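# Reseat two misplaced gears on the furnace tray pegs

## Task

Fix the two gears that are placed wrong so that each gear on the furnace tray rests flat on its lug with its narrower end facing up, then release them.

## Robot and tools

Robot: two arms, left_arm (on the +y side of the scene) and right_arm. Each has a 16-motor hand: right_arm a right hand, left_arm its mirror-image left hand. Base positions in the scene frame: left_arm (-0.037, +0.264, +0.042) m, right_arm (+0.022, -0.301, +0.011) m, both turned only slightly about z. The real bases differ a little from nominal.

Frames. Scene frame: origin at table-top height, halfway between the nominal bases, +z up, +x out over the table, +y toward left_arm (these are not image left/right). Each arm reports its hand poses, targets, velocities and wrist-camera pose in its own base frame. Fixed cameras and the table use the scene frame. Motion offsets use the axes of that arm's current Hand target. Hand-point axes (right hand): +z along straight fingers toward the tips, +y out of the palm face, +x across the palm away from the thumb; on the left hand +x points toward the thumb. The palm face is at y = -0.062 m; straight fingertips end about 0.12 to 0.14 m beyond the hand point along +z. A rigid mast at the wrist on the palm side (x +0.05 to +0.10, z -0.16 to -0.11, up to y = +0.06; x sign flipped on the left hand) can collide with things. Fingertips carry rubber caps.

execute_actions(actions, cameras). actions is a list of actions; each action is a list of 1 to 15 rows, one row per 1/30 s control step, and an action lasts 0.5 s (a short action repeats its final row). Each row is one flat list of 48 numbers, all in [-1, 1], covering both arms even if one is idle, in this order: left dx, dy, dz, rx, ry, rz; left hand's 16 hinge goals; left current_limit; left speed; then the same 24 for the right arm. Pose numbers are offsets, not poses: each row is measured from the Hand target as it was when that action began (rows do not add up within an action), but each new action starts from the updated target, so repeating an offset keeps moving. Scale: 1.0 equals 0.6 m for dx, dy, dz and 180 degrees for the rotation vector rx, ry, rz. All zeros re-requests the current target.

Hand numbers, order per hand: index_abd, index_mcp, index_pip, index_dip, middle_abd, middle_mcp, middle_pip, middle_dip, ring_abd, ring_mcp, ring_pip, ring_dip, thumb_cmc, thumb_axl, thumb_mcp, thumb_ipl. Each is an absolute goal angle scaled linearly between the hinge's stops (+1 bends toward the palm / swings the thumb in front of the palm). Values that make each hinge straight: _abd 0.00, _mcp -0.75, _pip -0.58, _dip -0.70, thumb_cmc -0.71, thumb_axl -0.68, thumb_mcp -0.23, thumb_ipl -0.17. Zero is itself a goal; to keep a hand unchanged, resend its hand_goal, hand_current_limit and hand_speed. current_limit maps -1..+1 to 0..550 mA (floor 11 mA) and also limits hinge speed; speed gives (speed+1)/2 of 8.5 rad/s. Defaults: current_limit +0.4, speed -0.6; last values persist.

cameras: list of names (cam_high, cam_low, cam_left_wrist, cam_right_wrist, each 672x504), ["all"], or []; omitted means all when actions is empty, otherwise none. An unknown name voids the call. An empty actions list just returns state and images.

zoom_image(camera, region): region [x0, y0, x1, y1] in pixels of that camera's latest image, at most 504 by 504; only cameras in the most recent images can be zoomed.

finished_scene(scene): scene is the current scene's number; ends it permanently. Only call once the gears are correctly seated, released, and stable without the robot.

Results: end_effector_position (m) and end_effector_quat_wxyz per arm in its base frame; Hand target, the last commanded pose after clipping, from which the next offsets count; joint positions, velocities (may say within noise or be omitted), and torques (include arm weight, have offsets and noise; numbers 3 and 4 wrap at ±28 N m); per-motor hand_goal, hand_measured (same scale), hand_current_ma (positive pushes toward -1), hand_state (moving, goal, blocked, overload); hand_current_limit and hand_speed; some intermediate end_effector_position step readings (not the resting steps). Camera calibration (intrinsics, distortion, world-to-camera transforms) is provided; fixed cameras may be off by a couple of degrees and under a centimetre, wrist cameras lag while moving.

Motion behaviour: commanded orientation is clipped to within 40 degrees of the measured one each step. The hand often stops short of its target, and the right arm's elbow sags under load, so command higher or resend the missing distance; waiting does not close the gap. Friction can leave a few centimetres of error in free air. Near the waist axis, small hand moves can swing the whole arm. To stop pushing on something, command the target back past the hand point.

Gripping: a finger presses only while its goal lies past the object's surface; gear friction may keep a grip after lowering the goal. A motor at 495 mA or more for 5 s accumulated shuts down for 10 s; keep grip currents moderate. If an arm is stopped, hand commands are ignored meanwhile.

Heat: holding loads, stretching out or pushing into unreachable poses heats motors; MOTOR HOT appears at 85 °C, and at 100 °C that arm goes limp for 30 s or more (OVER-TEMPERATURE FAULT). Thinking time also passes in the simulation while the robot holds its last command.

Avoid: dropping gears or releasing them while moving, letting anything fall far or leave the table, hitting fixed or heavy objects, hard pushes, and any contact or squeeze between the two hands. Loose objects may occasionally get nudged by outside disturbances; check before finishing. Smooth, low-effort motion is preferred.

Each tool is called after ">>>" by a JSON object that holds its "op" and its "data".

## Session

>>> {"op": "execute_actions", "data": {"actions": []}}

>>> {"op": "zoom_image", "data": {"camera": "cam_high", "region": [150, 100, 400, 300]}}

>>> {"op": "zoom_image", "data": {"camera": "cam_high", "region": [350, 100, 600, 300]}}

>>> {"op": "zoom_image", "data": {"camera": "cam_high", "region": [150, 290, 400, 504]}}

>>> {"op": "zoom_image", "data": {"camera": "cam_high", "region": [350, 290, 600, 504]}}

Scene clock: 0.00 s.
left_arm: end_effector_position=(+0.7679, +0.0177, +0.2482) hand_goal=(+0.000, -0.754, -0.576, -0.696, +0.000, -0.754, -0.576, -0.696, +0.000, -0.754, -0.576, -0.696, -0.714, -0.678, -0.226, -0.168) hand_measured=(+0.000, -0.754, -0.576, -0.696, +0.000, -0.754, -0.576, -0.696, +0.000, -0.754, -0.576, -0.696, -0.714, -0.678, -0.226, -0.168) hand_current_ma=(+0, +0, +0, +0, +0, +0, +0, +0, +0, +0, +0, +0, +0, +0, +0, +0) hand_state=(goal, goal, goal, goal, goal, goal, goal, goal, goal, goal, goal, goal, goal, goal, goal, goal) hand_current_limit=0.40 hand_speed=-0.60 end_effector_quat_wxyz=(+0.107, +0.737, +0.598, +0.297) | right_arm: end_effector_position=(+0.3565, +0.4361, +0.3087) hand_goal=(+0.000, -0.754, -0.576, -0.696, +0.000, -0.754, -0.576, -0.696, +0.000, -0.754, -0.576, -0.696, -0.714, -0.678, -0.226, -0.168) hand_measured=(+0.000, -0.754, -0.576, -0.696, +0.000, -0.754, -0.576, -0.696, +0.000, -0.754, -0.576, -0.696, -0.714, -0.678, -0.226, -0.168) hand_current_ma=(+0, +0, +0, +0, +0, +0, +0, +0, +0, +0, +0, +0, +0, +0, +0, +0) hand_state=(goal, goal, goal, goal, goal, goal, goal, goal, goal, goal, goal, goal, goal, goal, goal, goal) hand_current_limit=0.40 hand_speed=-0.60 end_effector_quat_wxyz=(+0.172, +0.115, +0.963, +0.175)
Joint positions: left_arm=[-0.026 1.824 1.605 -0.741 -0.214 0.25] | right_arm=[0.884 1.31 1.243 -1.017 0.098 -0.474]
Joint velocities: within noise
Joint torques (N m): no reading
Heat: left arm: hottest elbow 28 °C; right arm: hottest wrist roll 25 °C.
Hand target: left_arm +0.7757, +0.0138, +0.2884; +0.127, +0.728, +0.590, +0.325 | right_arm +0.3629, +0.4396, +0.3257; +0.184, +0.115, +0.958, +0.187
camera_calibration:
cam_left_wrist: T_world_to_cam=[[-0.599858, -0.569347, -0.562152, 0.575892], [-0.798505, 0.381568, 0.465613, 0.438495], [-0.0505963, 0.728183, -0.683513, 0.317442], [0, 0, 0, 1]] pos_world=[0.711655, -0.0705885, 0.336545]
cam_right_wrist: T_world_to_cam=[[0.809993, 0.350874, 0.469891, -0.558227], [0.0592101, -0.846098, 0.529728, 0.14361], [0.583442, -0.401254, -0.706109, 0.314329], [0, 0, 0, 1]] pos_world=[0.260264, 0.443502, 0.408182]

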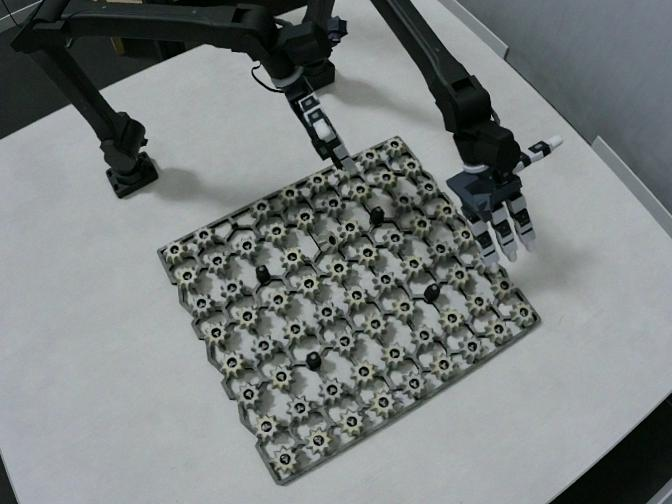

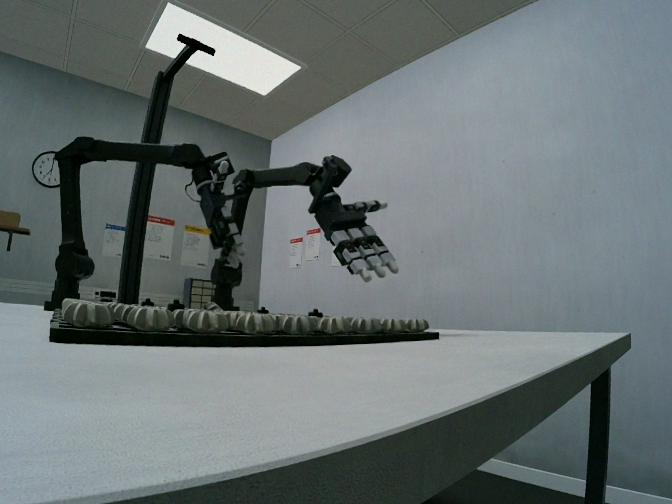

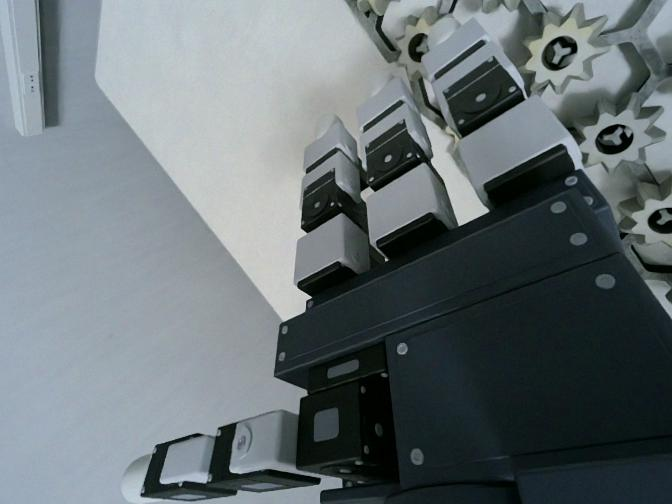

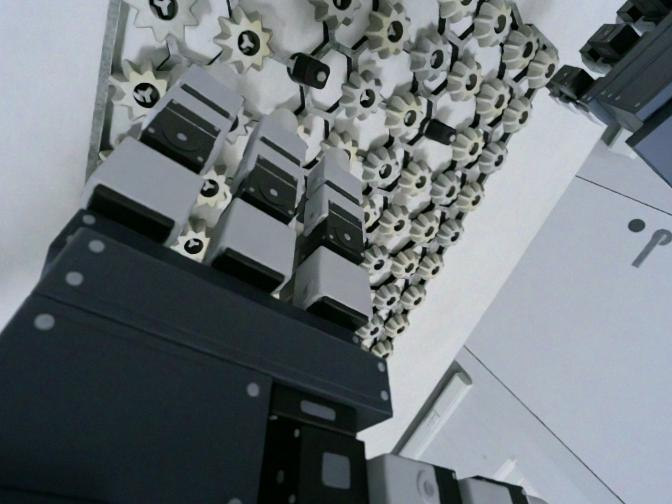

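Scaled by 2.016 from the camera's 672x504 image, which has a finer 960x720 frame.

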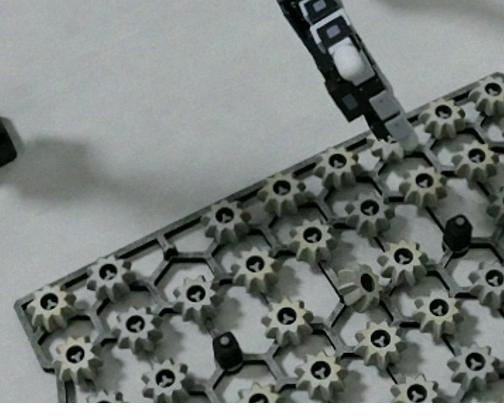

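Scaled by 2.016 from the camera's 672x504 image, which has a finer 960x720 frame.

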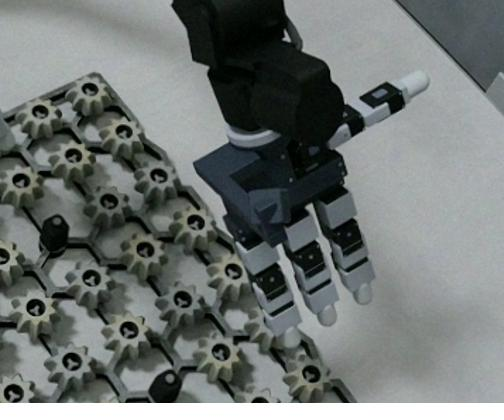

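Scaled by 2.016 from the camera's 672x504 image, which has a finer 960x720 frame.

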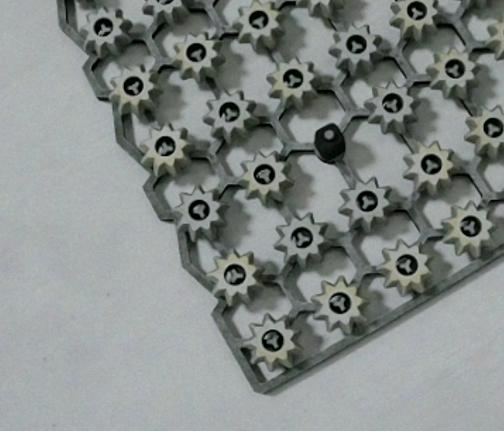

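Scaled by 2.016 from the camera's 672x504 image, which has a finer 960x720 frame.

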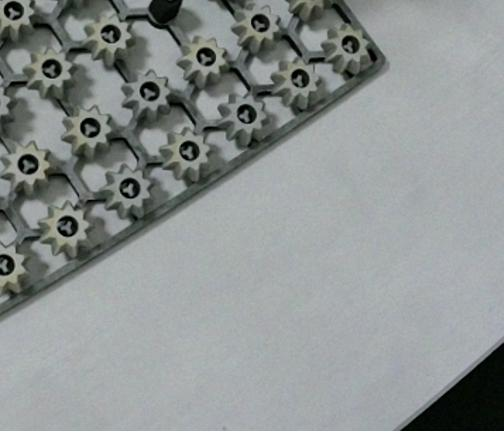

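>>> {"op": "execute_actions", "data": {"actions": [[[0,0,-0.0333,0.0691,-0.0312,-0.0189,0,-0.754,-0.576,-0.696,0,-0.754,-0.576,-0.696,0,-0.754,-0.576,-0.696,-0.714,-0.678,-0.226,-0.168,0.4,-0.6,-0.06,-0.04,-0.06,0.008,-0.01,0.022,0,-0.754,-0.576,-0.696,0,-0.754,-0.576,-0.696,0,-0.754,-0.576,-0.696,-0.714,-0.678,-0.226,-0.168,0.4,-0.6]],[[0,0,-0.0333,0.0691,-0.0312,-0.0189,0,-0.754,-0.576,-0.696,0,-0.754,-0.576,-0.696,0,-0.754,-0.576,-0.696,-0.714,-0.678,-0.226,-0.168,0.4,-0.6,-0.12,-0.08,-0.03,0.0155,-0.02,0.043,0,-0.754,-0.576,-0.696,0,-0.754,-0.576,-0.696,0,-0.754,-0.576,-0.696,-0.714,-0.678,-0.226,-0.168,0.4,-0.6]],[[0,0,-0.0333,0.0691,-0.0312,-0.0189,0,-0.754,-0.576,-0.696,0,-0.754,-0.576,-0.696,0,-0.754,-0.576,-0.696,-0.714,-0.678,-0.226,-0.168,0.4,-0.6,-0.2055,-0.1383,0.0095,0.0258,-0.0334,0.0718,0,-0.754,-0.576,-0.696,0,-0.754,-0.576,-0.696,0,-0.754,-0.576,-0.696,-0.714,-0.678,-0.226,-0.168,0.4,-0.6]]]}}

Scene clock: 3.80 s.
left_arm: end_effector_position=(+0.7439, -0.0032, +0.3081) hand_goal=(+0.000, -0.754, -0.576, -0.696, +0.000, -0.754, -0.576, -0.696, +0.000, -0.754, -0.576, -0.696, -0.714, -0.678, -0.226, -0.168) hand_measured=(+0.000, -0.756, -0.576, -0.696, +0.000, -0.756, -0.576, -0.696, +0.000, -0.756, -0.576, -0.696, -0.716, -0.678, -0.224, -0.168) hand_current_ma=(+0, -1, +0, +0, +0, -1, +0, +0, +0, +0, +0, +0, -1, +0, +1, +0) hand_state=(goal, goal, goal, goal, goal, goal, goal, goal, goal, goal, goal, goal, goal, goal, goal, goal) hand_current_limit=0.40 hand_speed=-0.60 end_effector_quat_wxyz=(+0.049, +0.724, +0.686, +0.053) | right_arm: end_effector_position=(+0.4877, +0.1866, +0.3521) hand_goal=(+0.000, -0.754, -0.576, -0.696, +0.000, -0.754, -0.576, -0.696, +0.000, -0.754, -0.576, -0.696, -0.714, -0.678, -0.226, -0.168) hand_measured=(+0.000, -0.756, -0.576, -0.696, +0.000, -0.756, -0.576, -0.696, +0.000, -0.756, -0.576, -0.696, -0.716, -0.678, -0.224, -0.168) hand_current_ma=(+0, -2, +0, +0, +0, -2, +0, +0, +0, -2, +0, +0, -3, +1, +4, +0) hand_state=(goal, goal, goal, goal, goal, goal, goal, goal, goal, goal, goal, goal, goal, goal, goal, goal) hand_current_limit=0.40 hand_speed=-0.60 end_effector_quat_wxyz=(+0.208, +0.359, +0.901, +0.125)
Joint positions: left_arm=[-0.033 2.05 2.33 -1.707 -0.006 0.021] | right_arm=[0.362 1.204 1.267 -1.152 0.094 -0.472]
Joint torques (N m): left_arm=[-0.15 -18.67 10.93 0.38 -0.11 -0.13] | right_arm=[0.44 -7.65 11.82 0.91 -0.04 -0.17]
Heat: left arm: hottest elbow 29 °C; right arm: hottest elbow 26 °C.
Hand target: left_arm +0.7503, +0.0051, +0.3408; +0.000, +0.715, +0.699, -0.001 | right_arm +0.4957, +0.1928, +0.3765; +0.224, +0.348, +0.900, +0.136
Off the commanded pose: left_arm 0.034 m, 9 deg | right_arm 0.026 m, 3 deg.
joint sent to its limit (left arm) — joint 4 (wrist pitch), lower limit. The joint targets are off in position and orientation.
Step readings (end_effector_position of left_arm | right_arm):
0: (+0.7679, +0.0177, +0.2482) | (+0.3565, +0.4361, +0.3087)
1: (+0.7679, +0.0177, +0.2482) | (+0.3565, +0.4361, +0.3087)
2: (+0.7655, +0.0169, +0.2468) | (+0.3559, +0.4355, +0.3090)
4: (+0.7583, +0.0154, +0.2429) | (+0.3556, +0.4297, +0.3074)
8: (+0.7497, +0.0135, +0.2535) | (+0.3629, +0.4087, +0.3135)
15: (+0.7515, +0.0138, +0.2817) | (+0.3711, +0.3926, +0.3302)
16: (+0.7515, +0.0138, +0.2832) | (+0.3706, +0.3933, +0.3311)
17: (+0.7498, +0.0123, +0.2808) | (+0.3703, +0.3926, +0.3302)
19: (+0.7467, +0.0112, +0.2782) | (+0.3749, +0.3820, +0.3290)
23: (+0.7460, +0.0103, +0.2819) | (+0.4029, +0.3401, +0.3341)
30: (+0.7462, +0.0107, +0.2890) | (+0.4191, +0.3170, +0.3466)
31: (+0.7462, +0.0107, +0.2897) | (+0.4186, +0.3177, +0.3466)
32: (+0.7456, +0.0093, +0.2912) | (+0.4190, +0.3165, +0.3473)
34: (+0.7446, +0.0056, +0.2934) | (+0.4304, +0.2986, +0.3482)
38: (+0.7447, +0.0011, +0.3019) | (+0.4719, +0.2235, +0.3520)
45: (+0.7440, -0.0027, +0.3118) | (+0.4893, +0.1825, +0.3522)

>>> {"op": "execute_actions", "data": {"actions": [[[0.03,-0.06,0,0,0,0,0,-0.754,-0.576,-0.696,0,-0.754,-0.576,-0.696,0,-0.754,-0.576,-0.696,-0.714,-0.678,-0.226,-0.168,0.4,-0.6,-0.2055,-0.1383,0.0095,0.0258,-0.0334,0.0718,0,-0.754,-0.576,-0.696,0,-0.754,-0.576,-0.696,0,-0.754,-0.576,-0.696,-0.714,-0.678,-0.226,-0.168,0.4,-0.6]],[[0.06,-0.08,0,0,0,0,0,-0.754,-0.576,-0.696,0,-0.754,-0.576,-0.696,0,-0.754,-0.576,-0.696,-0.714,-0.678,-0.226,-0.168,0.4,-0.6,-0.2055,-0.1383,0.0095,0.0258,-0.0334,0.0718,0,-0.754,-0.576,-0.696,0,-0.754,-0.576,-0.696,0,-0.754,-0.576,-0.696,-0.714,-0.678,-0.226,-0.168,0.4,-0.6]],[[0.07,-0.08,0,0,0,0,0,-0.754,-0.576,-0.696,0,-0.754,-0.576,-0.696,0,-0.754,-0.576,-0.696,-0.714,-0.678,-0.226,-0.168,0.4,-0.6,-0.2055,-0.1383,0.0095,0.0258,-0.0334,0.0718,0,-0.754,-0.576,-0.696,0,-0.754,-0.576,-0.696,0,-0.754,-0.576,-0.696,-0.714,-0.678,-0.226,-0.168,0.4,-0.6]],[[0.07,-0.08,0,0,0,0,0,-0.754,-0.576,-0.696,0,-0.754,-0.576,-0.696,0,-0.754,-0.576,-0.696,-0.714,-0.678,-0.226,-0.168,0.4,-0.6,-0.2055,-0.1383,0.0095,0.0258,-0.0334,0.0718,0,-0.754,-0.576,-0.696,0,-0.754,-0.576,-0.696,0,-0.754,-0.576,-0.696,-0.714,-0.678,-0.226,-0.168,0.4,-0.6]],[[0.06,-0.06,0,0,0,0,0,-0.754,-0.576,-0.696,0,-0.754,-0.576,-0.696,0,-0.754,-0.576,-0.696,-0.714,-0.678,-0.226,-0.168,0.4,-0.6,-0.2055,-0.1383,0.0095,0.0258,-0.0334,0.0718,0,-0.754,-0.576,-0.696,0,-0.754,-0.576,-0.696,0,-0.754,-0.576,-0.696,-0.714,-0.678,-0.226,-0.168,0.4,-0.6]]], "cameras": ["all"]}}

>>> {"op": "zoom_image", "data": {"camera": "cam_high", "region": [280, 120, 420, 260]}}

>>> {"op": "zoom_image", "data": {"camera": "cam_high", "region": [400, 130, 550, 340]}}

Scene clock: 7.47 s.
left_arm: end_effector_position=(+0.5405, +0.1862, +0.3208) hand_goal=(+0.000, -0.754, -0.576, -0.696, +0.000, -0.754, -0.576, -0.696, +0.000, -0.754, -0.576, -0.696, -0.714, -0.678, -0.226, -0.168) hand_measured=(+0.000, -0.754, -0.576, -0.696, +0.000, -0.754, -0.576, -0.696, +0.000, -0.754, -0.576, -0.696, -0.716, -0.678, -0.222, -0.168) hand_current_ma=(+0, +0, +0, +0, +0, +0, +0, +0, +0, +0, +0, +0, +0, +0, +2, +0) hand_state=(goal, goal, goal, goal, goal, goal, goal, goal, goal, goal, goal, goal, goal, goal, goal, goal) hand_current_limit=0.40 hand_speed=-0.60 end_effector_quat_wxyz=(+0.007, +0.709, +0.705, +0.007) | right_arm: end_effector_position=(+0.2975, -0.4651, +0.3500) hand_goal=(+0.000, -0.754, -0.576, -0.696, +0.000, -0.754, -0.576, -0.696, +0.000, -0.754, -0.576, -0.696, -0.714, -0.678, -0.226, -0.168) hand_measured=(+0.000, -0.758, -0.576, -0.696, +0.000, -0.756, -0.576, -0.696, +0.000, -0.756, -0.576, -0.696, -0.718, -0.678, -0.222, -0.168) hand_current_ma=(+1, -3, +0, +0, +1, -3, +0, +0, +0, -3, +0, +0, -4, +1, +4, +0) hand_state=(goal, goal, goal, goal, goal, goal, goal, goal, goal, goal, goal, goal, goal, goal, goal, goal) hand_current_limit=0.40 hand_speed=-0.60 end_effector_quat_wxyz=(+0.234, +0.836, +0.496, -0.027)
Joint positions: left_arm=[0.349 1.603 1.76 -1.709 0.006 0.354] | right_arm=[-1.028 1.29 1.343 -1.152 0.055 -0.541]
Joint torques (N m): left_arm=[-0.73 -14.51 7.47 0.32 -0.21 0.06] | right_arm=[0.73 -8.82 11.96 1.57 -0.1 -0.17]
Heat: left arm: hottest elbow 29 °C; right arm: hottest elbow 27 °C.
Hand target: left_arm +0.5381, +0.1837, +0.3410; +0.000, +0.715, +0.699, -0.001 | right_arm +0.3094, -0.4754, +0.3766; +0.260, +0.824, +0.503, -0.029
Off the commanded pose: left_arm 0.020 m, 2 deg | right_arm 0.031 m, 3 deg.
joint sent to its limit (left arm) — joint 4 (wrist pitch), lower limit. The joint targets are off in position, not in orientation.
Step readings (end_effector_position of left_arm | right_arm):
0: (+0.7439, -0.0032, +0.3081) | (+0.4877, +0.1866, +0.3521)
1: (+0.7439, -0.0032, +0.3081) | (+0.4877, +0.1866, +0.3521)
2: (+0.7439, -0.0035, +0.3080) | (+0.4886, +0.1844, +0.3521)
4: (+0.7408, -0.0027, +0.3055) | (+0.4959, +0.1633, +0.3520)
8: (+0.7283, +0.0063, +0.3021) | (+0.5163, +0.0776, +0.3520)
15: (+0.7204, +0.0247, +0.3126) | (+0.5208, +0.0392, +0.3528)
16: (+0.7194, +0.0272, +0.3133) | (+0.5207, +0.0402, +0.3528)
17: (+0.7175, +0.0278, +0.3127) | (+0.5207, +0.0394, +0.3528)
19: (+0.7048, +0.0290, +0.3076) | (+0.5217, +0.0210, +0.3527)
23: (+0.6849, +0.0416, +0.3052) | (+0.5179, -0.0662, +0.3526)
30: (+0.6716, +0.0683, +0.3192) | (+0.5152, -0.1062, +0.3534)
31: (+0.6708, +0.0691, +0.3187) | (+0.5159, -0.1054, +0.3534)
32: (+0.6690, +0.0695, +0.3186) | (+0.5161, -0.1063, +0.3526)
34: (+0.6570, +0.0686, +0.3134) | (+0.5120, -0.1237, +0.3525)
38: (+0.6371, +0.0842, +0.3080) | (+0.4850, -0.2057, +0.3525)
45: (+0.6232, +0.1138, +0.3202) | (+0.4732, -0.2450, +0.3527)
46: (+0.6226, +0.1144, +0.3204) | (+0.4743, -0.2442, +0.3528)
47: (+0.6205, +0.1131, +0.3199) | (+0.4740, -0.2455, +0.3520)
49: (+0.6103, +0.1109, +0.3143) | (+0.4656, -0.2606, +0.3519)
53: (+0.5901, +0.1271, +0.3117) | (+0.4186, -0.3314, +0.3511)
60: (+0.5743, +0.1581, +0.3221) | (+0.3960, -0.3686, +0.3521)
61: (+0.5742, +0.1576, +0.3230) | (+0.3972, -0.3680, +0.3522)
62: (+0.5730, +0.1564, +0.3225) | (+0.3972, -0.3686, +0.3514)
64: (+0.5669, +0.1529, +0.3180) | (+0.3853, -0.3807, +0.3513)
68: (+0.5517, +0.1673, +0.3150) | (+0.3222, -0.4359, +0.3505)
75: (+0.5390, +0.1932, +0.3213) | (+0.2900, -0.4673, +0.3524)
camera_calibration:
cam_left_wrist: T_world_to_cam=[[-0.633279, -0.77384, -0.0114089, 0.45578], [-0.526286, 0.419789, 0.73946, -0.083317], [-0.567434, 0.474288, -0.673104, 0.556092], [0, 0, 0, 1]] pos_world=[0.560333, 0.123928, 0.441117]
cam_right_wrist: T_world_to_cam=[[0.132453, -0.882756, 0.450775, -0.579225], [-0.829838, 0.149948, 0.53748, 0.0877659], [-0.542057, -0.445261, -0.712683, 0.332886], [0, 0, 0, 1]] pos_world=[0.329995, -0.376253, 0.45117]

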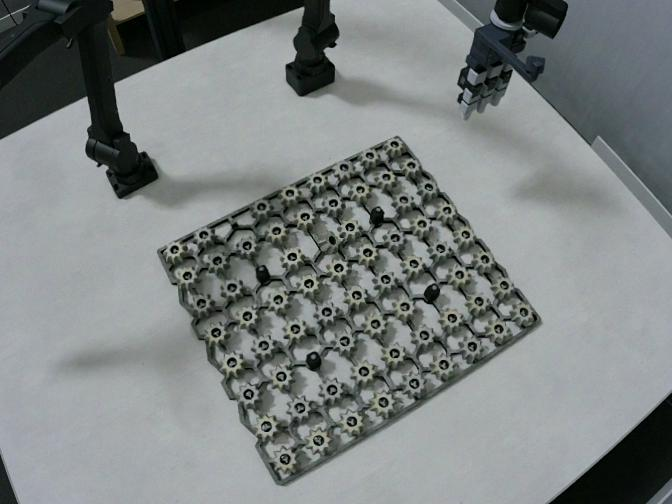

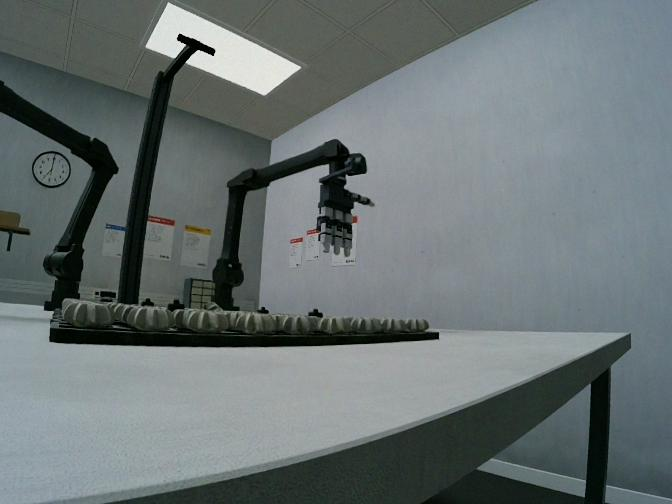

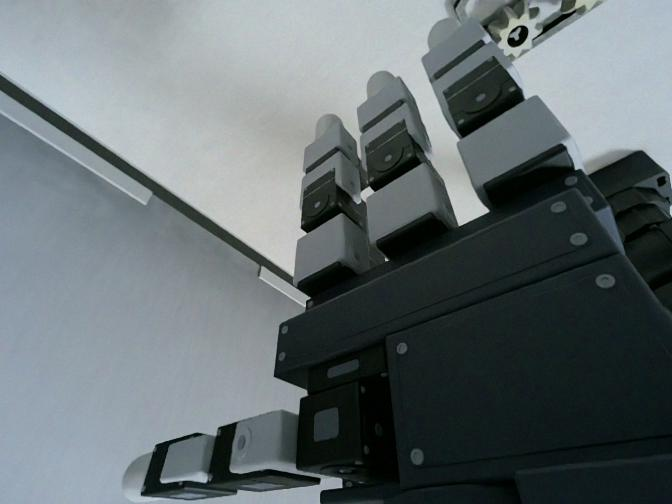

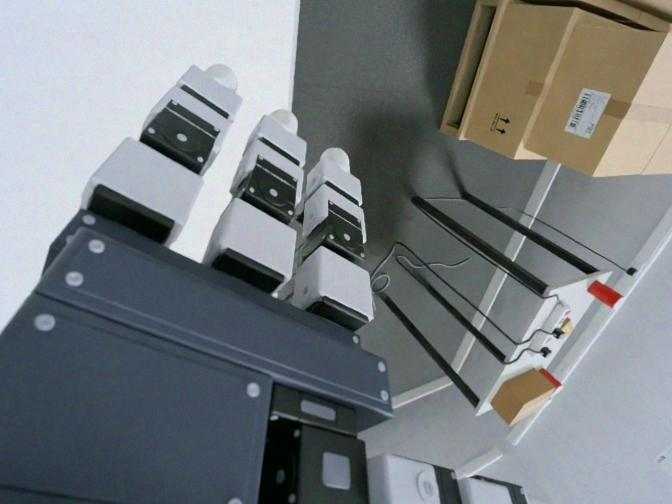

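Scaled by 3.600 from the camera's 672x504 image, which has a finer 960x720 frame.

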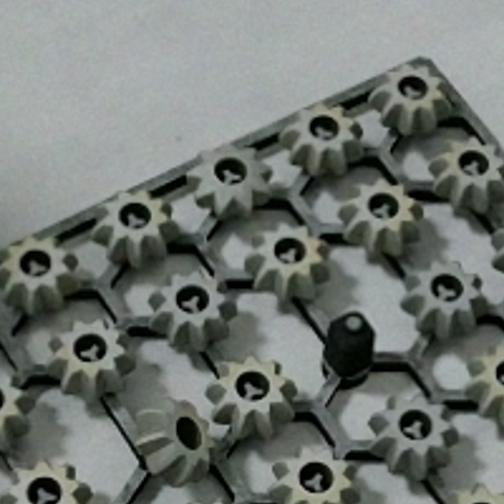

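Scaled by 2.400 from the camera's 672x504 image, which has a finer 960x720 frame.

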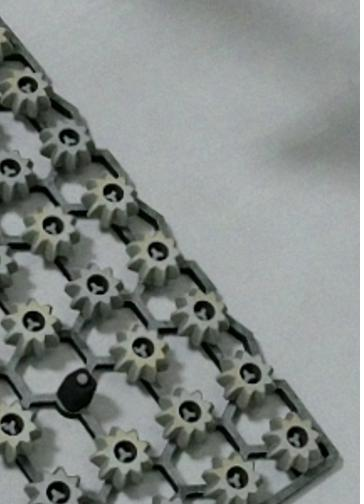

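>>> {"op": "zoom_image", "data": {"camera": "cam_high", "region": [190, 185, 290, 275]}}

>>> {"op": "zoom_image", "data": {"camera": "cam_high", "region": [280, 200, 380, 290]}}

>>> {"op": "zoom_image", "data": {"camera": "cam_high", "region": [160, 180, 300, 310]}}

>>> {"op": "zoom_image", "data": {"camera": "cam_high", "region": [340, 220, 480, 360]}}

>>> {"op": "zoom_image", "data": {"camera": "cam_high", "region": [180, 270, 330, 410]}}

>>> {"op": "zoom_image", "data": {"camera": "cam_high", "region": [240, 350, 390, 490]}}

Scaled by 5.040 from the camera's 672x504 image, which has a finer 960x720 frame.

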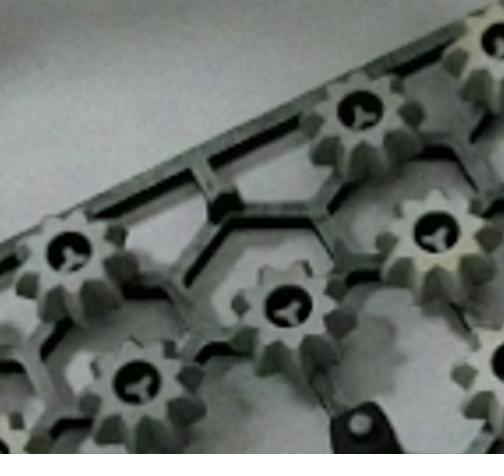

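Scaled by 5.040 from the camera's 672x504 image, which has a finer 960x720 frame.

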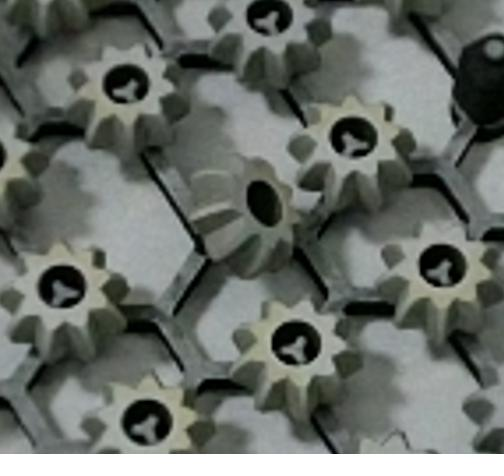

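Scaled by 3.600 from the camera's 672x504 image, which has a finer 960x720 frame.

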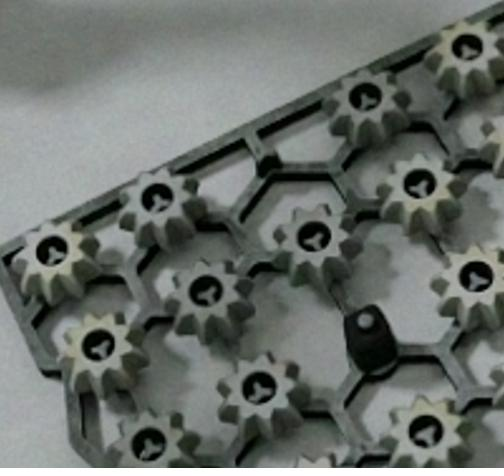

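Scaled by 3.600 from the camera's 672x504 image, which has a finer 960x720 frame.

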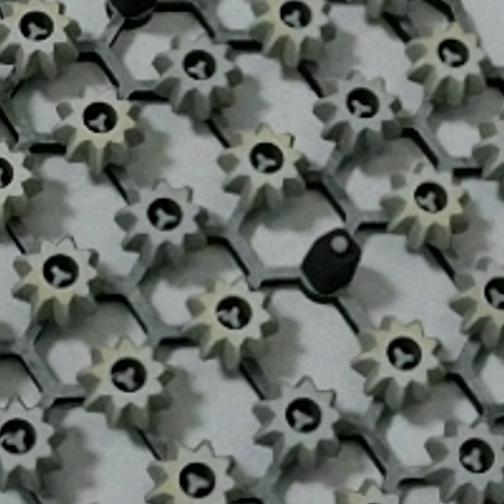

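Scaled by 3.360 from the camera's 672x504 image, which has a finer 960x720 frame.

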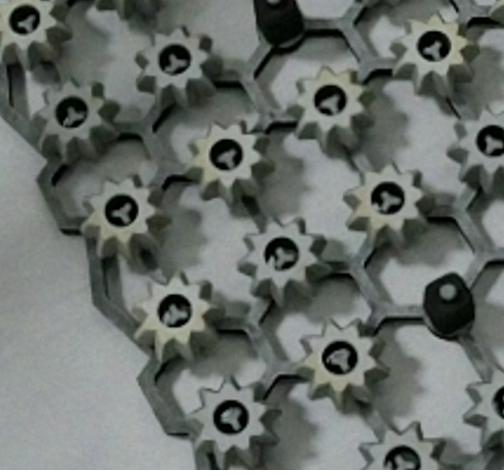

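Scaled by 3.360 from the camera's 672x504 image, which has a finer 960x720 frame.

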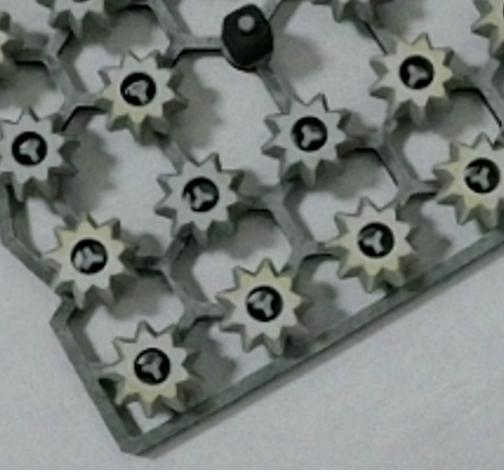

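>>> {"op": "zoom_image", "data": {"camera": "cam_high", "region": [0, 0, 320, 240]}}

>>> {"op": "zoom_image", "data": {"camera": "cam_high", "region": [0, 230, 260, 504]}}

>>> {"op": "zoom_image", "data": {"camera": "cam_high", "region": [260, 0, 672, 240]}}

>>> {"op": "zoom_image", "data": {"camera": "cam_high", "region": [400, 230, 672, 504]}}

>>> {"op": "zoom_image", "data": {"camera": "cam_low", "region": [0, 270, 460, 400]}}

Scaled by 1.575 from the camera's 672x504 image, which has a finer 960x720 frame.

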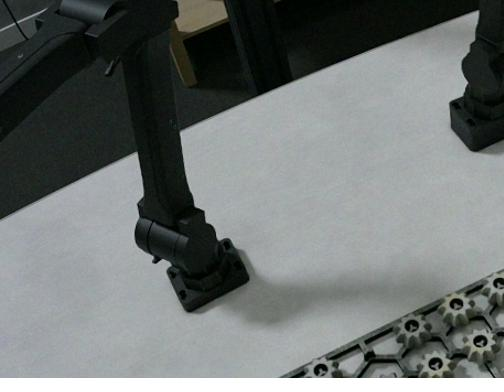

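Scaled by 1.839 from the camera's 672x504 image, which has a finer 960x720 frame.

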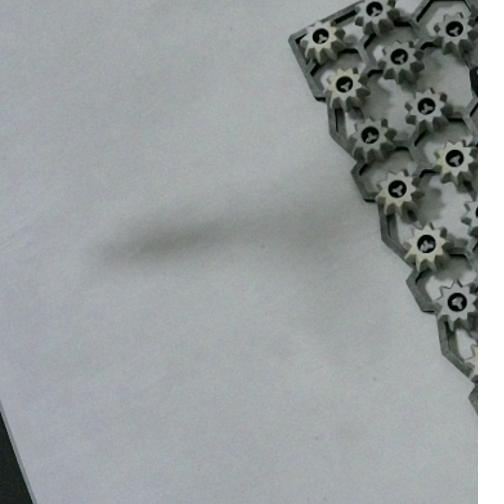

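Scaled by 1.223 from the camera's 672x504 image, which has a finer 960x720 frame.

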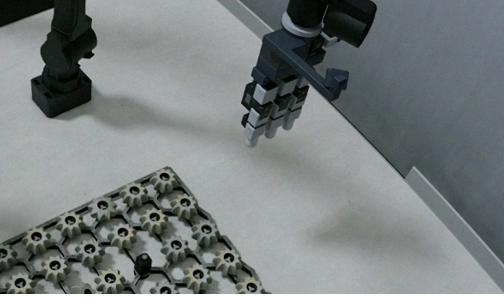

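Scaled by 1.839 from the camera's 672x504 image, which has a finer 960x720 frame.

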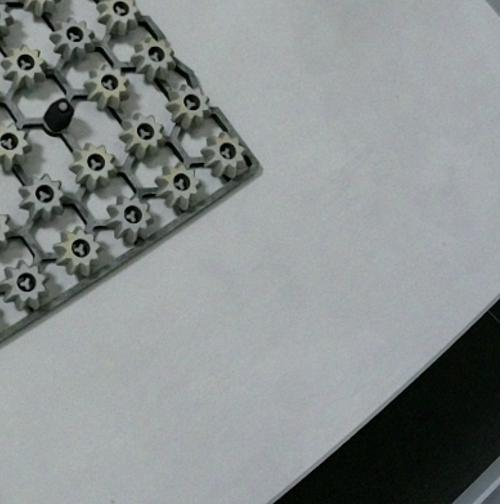

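Scaled by 1.096 from the camera's 672x504 image, which has a finer 960x720 frame.

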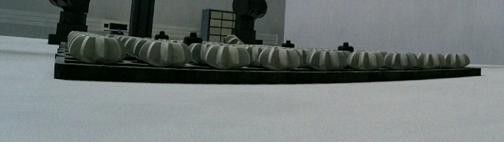

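>>> {"op": "zoom_image", "data": {"camera": "cam_low", "region": [50, 280, 200, 350]}}

>>> {"op": "zoom_image", "data": {"camera": "cam_low", "region": [180, 280, 330, 350]}}

>>> {"op": "zoom_image", "data": {"camera": "cam_low", "region": [300, 280, 450, 350]}}

>>> {"op": "zoom_image", "data": {"camera": "cam_high", "region": [305, 215, 355, 265]}}

Scaled by 3.360 from the camera's 672x504 image, which has a finer 960x720 frame.

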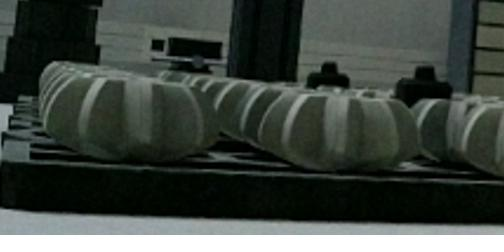

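Scaled by 3.360 from the camera's 672x504 image, which has a finer 960x720 frame.

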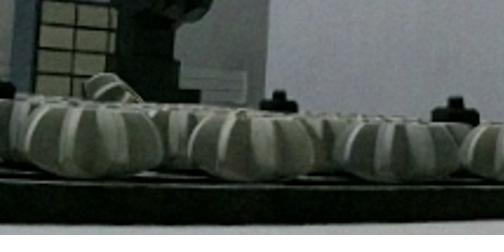

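Scaled by 3.360 from the camera's 672x504 image, which has a finer 960x720 frame.

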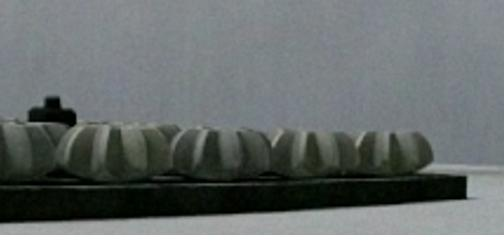

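Scaled by 10.080 from the camera's 672x504 image, which has a finer 960x720 frame.

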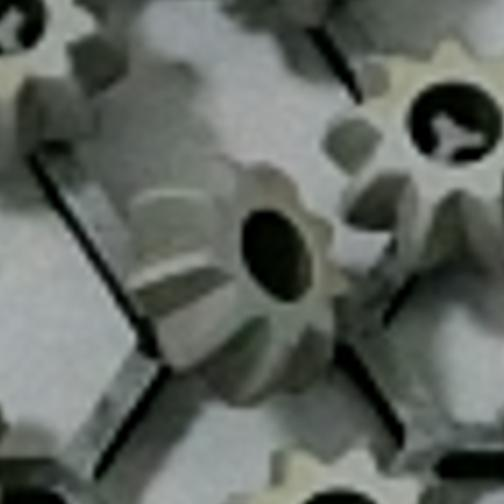

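>>> {"op": "execute_actions", "data": {"actions": [[[0,0,0,0,0,0,0,-0.754,-0.576,-0.696,0,-0.754,-0.576,-0.696,0,-0.754,-0.576,-0.696,-0.714,-0.678,-0.226,-0.168,0.4,-0.6,0.03,0.02,0,0,0,-0.06,0,-0.754,-0.576,-0.696,0,-0.754,-0.576,-0.696,0,-0.754,-0.576,-0.696,-0.714,-0.678,-0.226,-0.168,0.4,-0.6]],[[0,0,0,0,0,0,0,-0.754,-0.576,-0.696,0,-0.754,-0.576,-0.696,0,-0.754,-0.576,-0.696,-0.714,-0.678,-0.226,-0.168,0.4,-0.6,0,0,0,0,0,-0.1,0,-0.754,-0.576,-0.696,0,-0.754,-0.576,-0.696,0,-0.754,-0.576,-0.696,-0.714,-0.678,-0.226,-0.168,0.4,-0.6]],[[0,0,0,0,0,0,0,-0.754,-0.576,-0.696,0,-0.754,-0.576,-0.696,0,-0.754,-0.576,-0.696,-0.714,-0.678,-0.226,-0.168,0.4,-0.6,0,0,0,0,0,-0.1,0,-0.754,-0.576,-0.696,0,-0.754,-0.576,-0.696,0,-0.754,-0.576,-0.696,-0.714,-0.678,-0.226,-0.168,0.4,-0.6]],[[0,0,0,0,0,0,0,-0.754,-0.576,-0.696,0,-0.754,-0.576,-0.696,0,-0.754,-0.576,-0.696,-0.714,-0.678,-0.226,-0.168,0.4,-0.6,0,0,0,0,0,-0.1,0,-0.754,-0.576,-0.696,0,-0.754,-0.576,-0.696,0,-0.754,-0.576,-0.696,-0.714,-0.678,-0.226,-0.168,0.4,-0.6]]], "cameras": ["cam_high", "cam_right_wrist"]}}

Scene clock: 12.53 s.
left_arm: end_effector_position=(+0.5405, +0.1862, +0.3208) hand_goal=(+0.000, -0.754, -0.576, -0.696, +0.000, -0.754, -0.576, -0.696, +0.000, -0.754, -0.576, -0.696, -0.714, -0.678, -0.226, -0.168) hand_measured=(+0.000, -0.754, -0.576, -0.696, +0.000, -0.754, -0.576, -0.696, +0.000, -0.754, -0.576, -0.696, -0.716, -0.678, -0.222, -0.168) hand_current_ma=(+0, +0, +0, +0, +0, +0, +0, +0, +0, +0, +0, +0, +0, +0, +2, +0) hand_state=(goal, goal, goal, goal, goal, goal, goal, goal, goal, goal, goal, goal, goal, goal, goal, goal) hand_current_limit=0.40 hand_speed=-0.60 end_effector_quat_wxyz=(+0.007, +0.709, +0.705, +0.007) | right_arm: end_effector_position=(+0.3304, -0.4523, +0.3596) hand_goal=(+0.000, -0.754, -0.576, -0.696, +0.000, -0.754, -0.576, -0.696, +0.000, -0.754, -0.576, -0.696, -0.714, -0.678, -0.226, -0.168) hand_measured=(+0.000, -0.754, -0.576, -0.696, +0.000, -0.754, -0.576, -0.696, +0.000, -0.754, -0.576, -0.696, -0.716, -0.678, -0.222, -0.168) hand_current_ma=(+1, +0, +0, +0, +1, +0, +0, +0, +0, +0, +0, +0, -2, +1, +4, +0) hand_state=(goal, goal, goal, goal, goal, goal, goal, goal, goal, goal, goal, goal, goal, goal, goal, goal) hand_current_limit=0.40 hand_speed=-0.60 end_effector_quat_wxyz=(+0.195, +0.431, +0.867, -0.156)
Joint positions: left_arm=[0.349 1.603 1.76 -1.709 0.006 0.354] | right_arm=[-1.089 1.465 1.623 -1.225 0.023 -1.743]
Joint torques (N m): left_arm=[-0.85 -14.27 7.36 0.27 -0.24 0.05] | right_arm=[-1.14 -11.63 11.85 0.7 -0.24 -0.12]
Heat: left arm: hottest elbow 30 °C; right arm: hottest elbow 28 °C.
Hand target: left_arm +0.5381, +0.1837, +0.3410; +0.000, +0.715, +0.699, -0.001 | right_arm +0.3284, -0.4651, +0.3758; +0.204, +0.426, +0.866, -0.164
Off the commanded pose: left_arm 0.020 m, 2 deg | right_arm 0.021 m, 2 deg.
joint sent to its limit (left arm) — joint 4 (wrist pitch), lower limit. The joint targets are off in position, not in orientation.
Step readings (end_effector_position of left_arm | right_arm):
0: (+0.5405, +0.1862, +0.3208) | (+0.2975, -0.4651, +0.3500)
1: (+0.5405, +0.1862, +0.3208) | (+0.2976, -0.4650, +0.3500)
2: (+0.5405, +0.1862, +0.3208) | (+0.2984, -0.4646, +0.3507)
4: (+0.5405, +0.1862, +0.3208) | (+0.3003, -0.4636, +0.3511)
8: (+0.5405, +0.1862, +0.3208) | (+0.3057, -0.4622, +0.3527)
15: (+0.5405, +0.1862, +0.3208) | (+0.3120, -0.4598, +0.3537)
16: (+0.5405, +0.1862, +0.3208) | (+0.3124, -0.4593, +0.3535)
17: (+0.5405, +0.1862, +0.3208) | (+0.3138, -0.4583, +0.3531)
19: (+0.5405, +0.1862, +0.3208) | (+0.3185, -0.4560, +0.3534)
23: (+0.5405, +0.1862, +0.3208) | (+0.3265, -0.4531, +0.3559)
30: (+0.5405, +0.1862, +0.3208) | (+0.3278, -0.4543, +0.3585)
31: (+0.5405, +0.1862, +0.3208) | (+0.3277, -0.4545, +0.3582)
32: (+0.5405, +0.1862, +0.3208) | (+0.3281, -0.4538, +0.3572)
34: (+0.5405, +0.1862, +0.3208) | (+0.3291, -0.4534, +0.3578)
38: (+0.5405, +0.1862, +0.3208) | (+0.3293, -0.4576, +0.3609)
45: (+0.5405, +0.1862, +0.3208) | (+0.3233, -0.4599, +0.3589)
46: (+0.5405, +0.1862, +0.3208) | (+0.3237, -0.4591, +0.3589)
47: (+0.5405, +0.1862, +0.3208) | (+0.3241, -0.4579, +0.3583)
49: (+0.5405, +0.1862, +0.3208) | (+0.3262, -0.4569, +0.3588)
53: (+0.5405, +0.1862, +0.3208) | (+0.3308, -0.4586, +0.3631)
60: (+0.5405, +0.1862, +0.3208) | (+0.3311, -0.4550, +0.3609)
camera_calibration:
cam_right_wrist: T_world_to_cam=[[0.935649, -0.168038, 0.31036, -0.468186], [-0.349947, -0.327603, 0.877618, -0.388946], [-0.0457984, -0.929752, -0.365326, -0.14482], [0, 0, 0, 1]] pos_world=[0.295315, -0.340739, 0.433745]
Images, in order (width x height): cam_high 672x504, cam_right_wrist 672x504.

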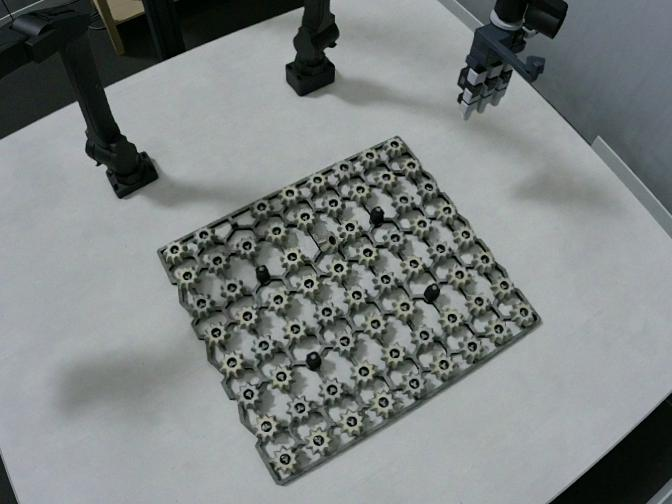

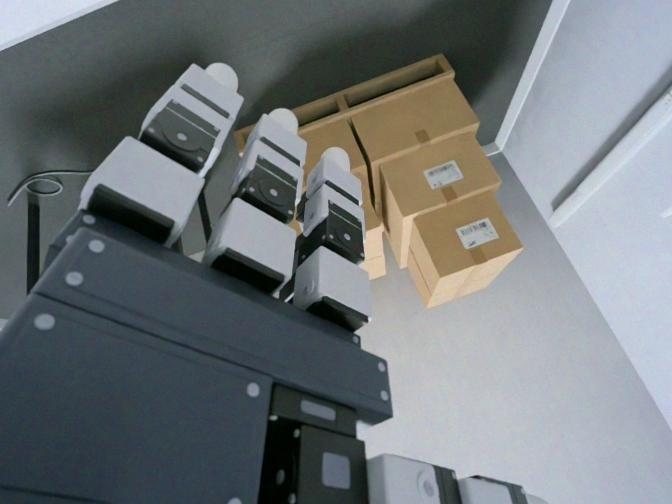

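>>> {"op": "execute_actions", "data": {"actions": [[[0,0,0,0,0,0,0,-0.754,-0.576,-0.696,0,-0.754,-0.576,-0.696,0,-0.754,-0.576,-0.696,-0.714,-0.678,-0.226,-0.168,0.4,-0.6,0.012,0.2445,-0.038,-0.0411,-0.0092,-0.0719,0,-0.754,-0.576,-0.696,0,-0.754,-0.576,-0.696,0,-0.754,-0.576,-0.696,-0.714,-0.678,-0.226,-0.168,0.4,-0.6]],[[0,0,0,0,0,0,0,-0.754,-0.576,-0.696,0,-0.754,-0.576,-0.696,0,-0.754,-0.576,-0.696,-0.714,-0.678,-0.226,-0.168,0.4,-0.6,0.012,0.2445,-0.038,-0.0411,-0.0092,-0.0719,0,-0.754,-0.576,-0.696,0,-0.754,-0.576,-0.696,0,-0.754,-0.576,-0.696,-0.714,-0.678,-0.226,-0.168,0.4,-0.6]],[[0,0,0,0,0,0,0,-0.754,-0.576,-0.696,0,-0.754,-0.576,-0.696,0,-0.754,-0.576,-0.696,-0.714,-0.678,-0.226,-0.168,0.4,-0.6,0.012,0.2445,-0.038,-0.0411,-0.0092,-0.0719,0,-0.754,-0.576,-0.696,0,-0.754,-0.576,-0.696,0,-0.754,-0.576,-0.696,-0.714,-0.678,-0.226,-0.168,0.4,-0.6]]], "cameras": ["cam_high", "cam_right_wrist"]}}

Scene clock: 15.13 s.
left_arm: end_effector_position=(+0.5405, +0.1862, +0.3208) hand_goal=(+0.000, -0.754, -0.576, -0.696, +0.000, -0.754, -0.576, -0.696, +0.000, -0.754, -0.576, -0.696, -0.714, -0.678, -0.226, -0.168) hand_measured=(+0.000, -0.754, -0.576, -0.696, +0.000, -0.754, -0.576, -0.696, +0.000, -0.754, -0.576, -0.696, -0.716, -0.678, -0.222, -0.168) hand_current_ma=(+0, +0, +0, +0, +0, +0, +0, +0, +0, +0, +0, +0, +0, +0, +2, +0) hand_state=(goal, goal, goal, goal, goal, goal, goal, goal, goal, goal, goal, goal, goal, goal, goal, goal) hand_current_limit=0.40 hand_speed=-0.60 end_effector_quat_wxyz=(+0.007, +0.709, +0.705, +0.007) | right_arm: end_effector_position=(+0.5500, -0.0909, +0.3586) hand_goal=(+0.000, -0.754, -0.576, -0.696, +0.000, -0.754, -0.576, -0.696, +0.000, -0.754, -0.576, -0.696, -0.714, -0.678, -0.226, -0.168) hand_measured=(+0.000, -0.750, -0.576, -0.696, +0.000, -0.750, -0.576, -0.696, +0.000, -0.750, -0.576, -0.696, -0.712, -0.678, -0.222, -0.168) hand_current_ma=(+1, +4, +0, +0, +1, +3, +0, +0, +0, +4, +0, +0, +1, +1, +4, +0) hand_state=(goal, goal, goal, goal, goal, goal, goal, goal, goal, goal, goal, goal, goal, goal, goal, goal) hand_current_limit=0.40 hand_speed=-0.60 end_effector_quat_wxyz=(+0.238, +0.057, +0.967, -0.072)
Joint positions: left_arm=[0.349 1.603 1.76 -1.709 0.006 0.354] | right_arm=[-0.316 1.465 1.623 -1.227 0.017 -1.773]
Joint torques (N m): left_arm=[-0.79 -14.33 7.38 0.31 -0.24 0.05] | right_arm=[-0.85 -11.46 11.92 0.69 -0.01 0.08]
Heat: left arm: hottest elbow 30 °C; right arm: hottest elbow 29 °C.
Hand target: left_arm +0.5381, +0.1837, +0.3410; +0.000, +0.715, +0.699, -0.001 | right_arm +0.5612, -0.0967, +0.3754; +0.251, +0.062, +0.963, -0.074
Off the commanded pose: left_arm 0.020 m, 2 deg | right_arm 0.021 m, 2 deg.
joint sent to its limit (left arm) — joint 4 (wrist pitch), lower limit. The joint targets are off in position, not in orientation.
Step readings (end_effector_position of left_arm | right_arm):
0: (+0.5405, +0.1862, +0.3208) | (+0.3304, -0.4523, +0.3596)
1: (+0.5405, +0.1862, +0.3208) | (+0.3303, -0.4522, +0.3595)
2: (+0.5405, +0.1862, +0.3208) | (+0.3314, -0.4513, +0.3597)
4: (+0.5405, +0.1862, +0.3208) | (+0.3430, -0.4422, +0.3596)
8: (+0.5405, +0.1862, +0.3208) | (+0.3992, -0.3913, +0.3597)
15: (+0.5405, +0.1862, +0.3208) | (+0.4399, -0.3427, +0.3601)
16: (+0.5405, +0.1862, +0.3208) | (+0.4387, -0.3445, +0.3595)
17: (+0.5405, +0.1862, +0.3208) | (+0.4381, -0.3454, +0.3590)
19: (+0.5405, +0.1862, +0.3208) | (+0.4449, -0.3366, +0.3587)
23: (+0.5405, +0.1862, +0.3208) | (+0.4848, -0.2759, +0.3590)
30: (+0.5405, +0.1862, +0.3208) | (+0.5135, -0.2167, +0.3599)
31: (+0.5405, +0.1862, +0.3208) | (+0.5127, -0.2188, +0.3593)
32: (+0.5405, +0.1862, +0.3208) | (+0.5124, -0.2198, +0.3589)
34: (+0.5405, +0.1862, +0.3208) | (+0.5167, -0.2095, +0.3585)
38: (+0.5405, +0.1862, +0.3208) | (+0.5395, -0.1406, +0.3589)
45: (+0.5405, +0.1862, +0.3208) | (+0.5520, -0.0761, +0.3598)
camera_calibration:
cam_right_wrist: T_world_to_cam=[[0.772242, 0.558955, 0.302012, -0.453586], [-0.00313849, -0.472002, 0.881592, -0.398007], [0.63532, -0.681751, -0.362745, -0.151998], [0, 0, 0, 1]] pos_world=[0.445597, -0.037951, 0.432732]
Images, in order (width x height): cam_high 672x504, cam_right_wrist 672x504.

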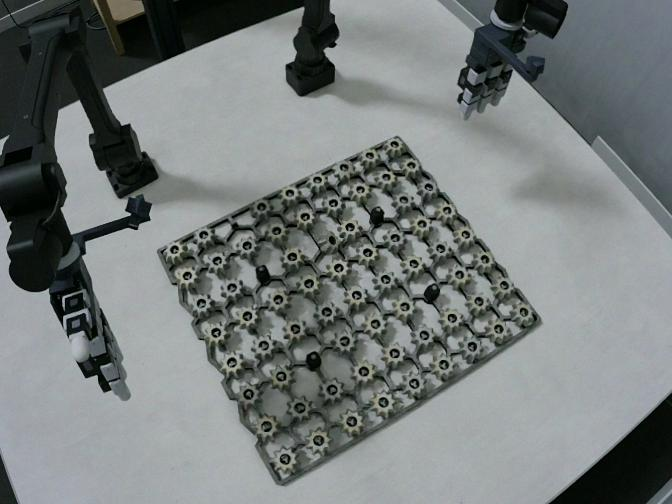

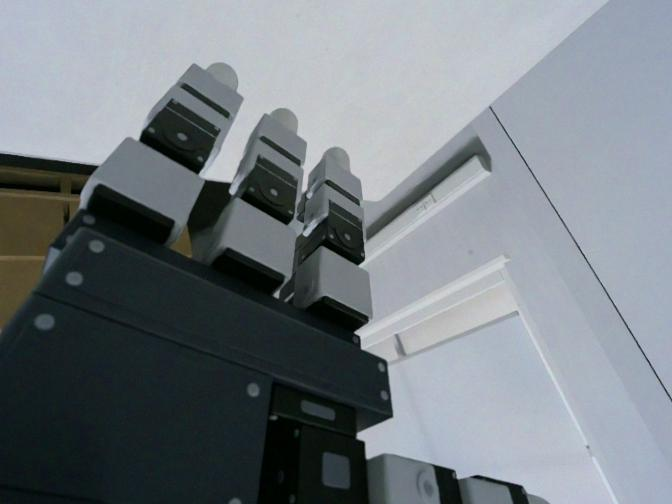

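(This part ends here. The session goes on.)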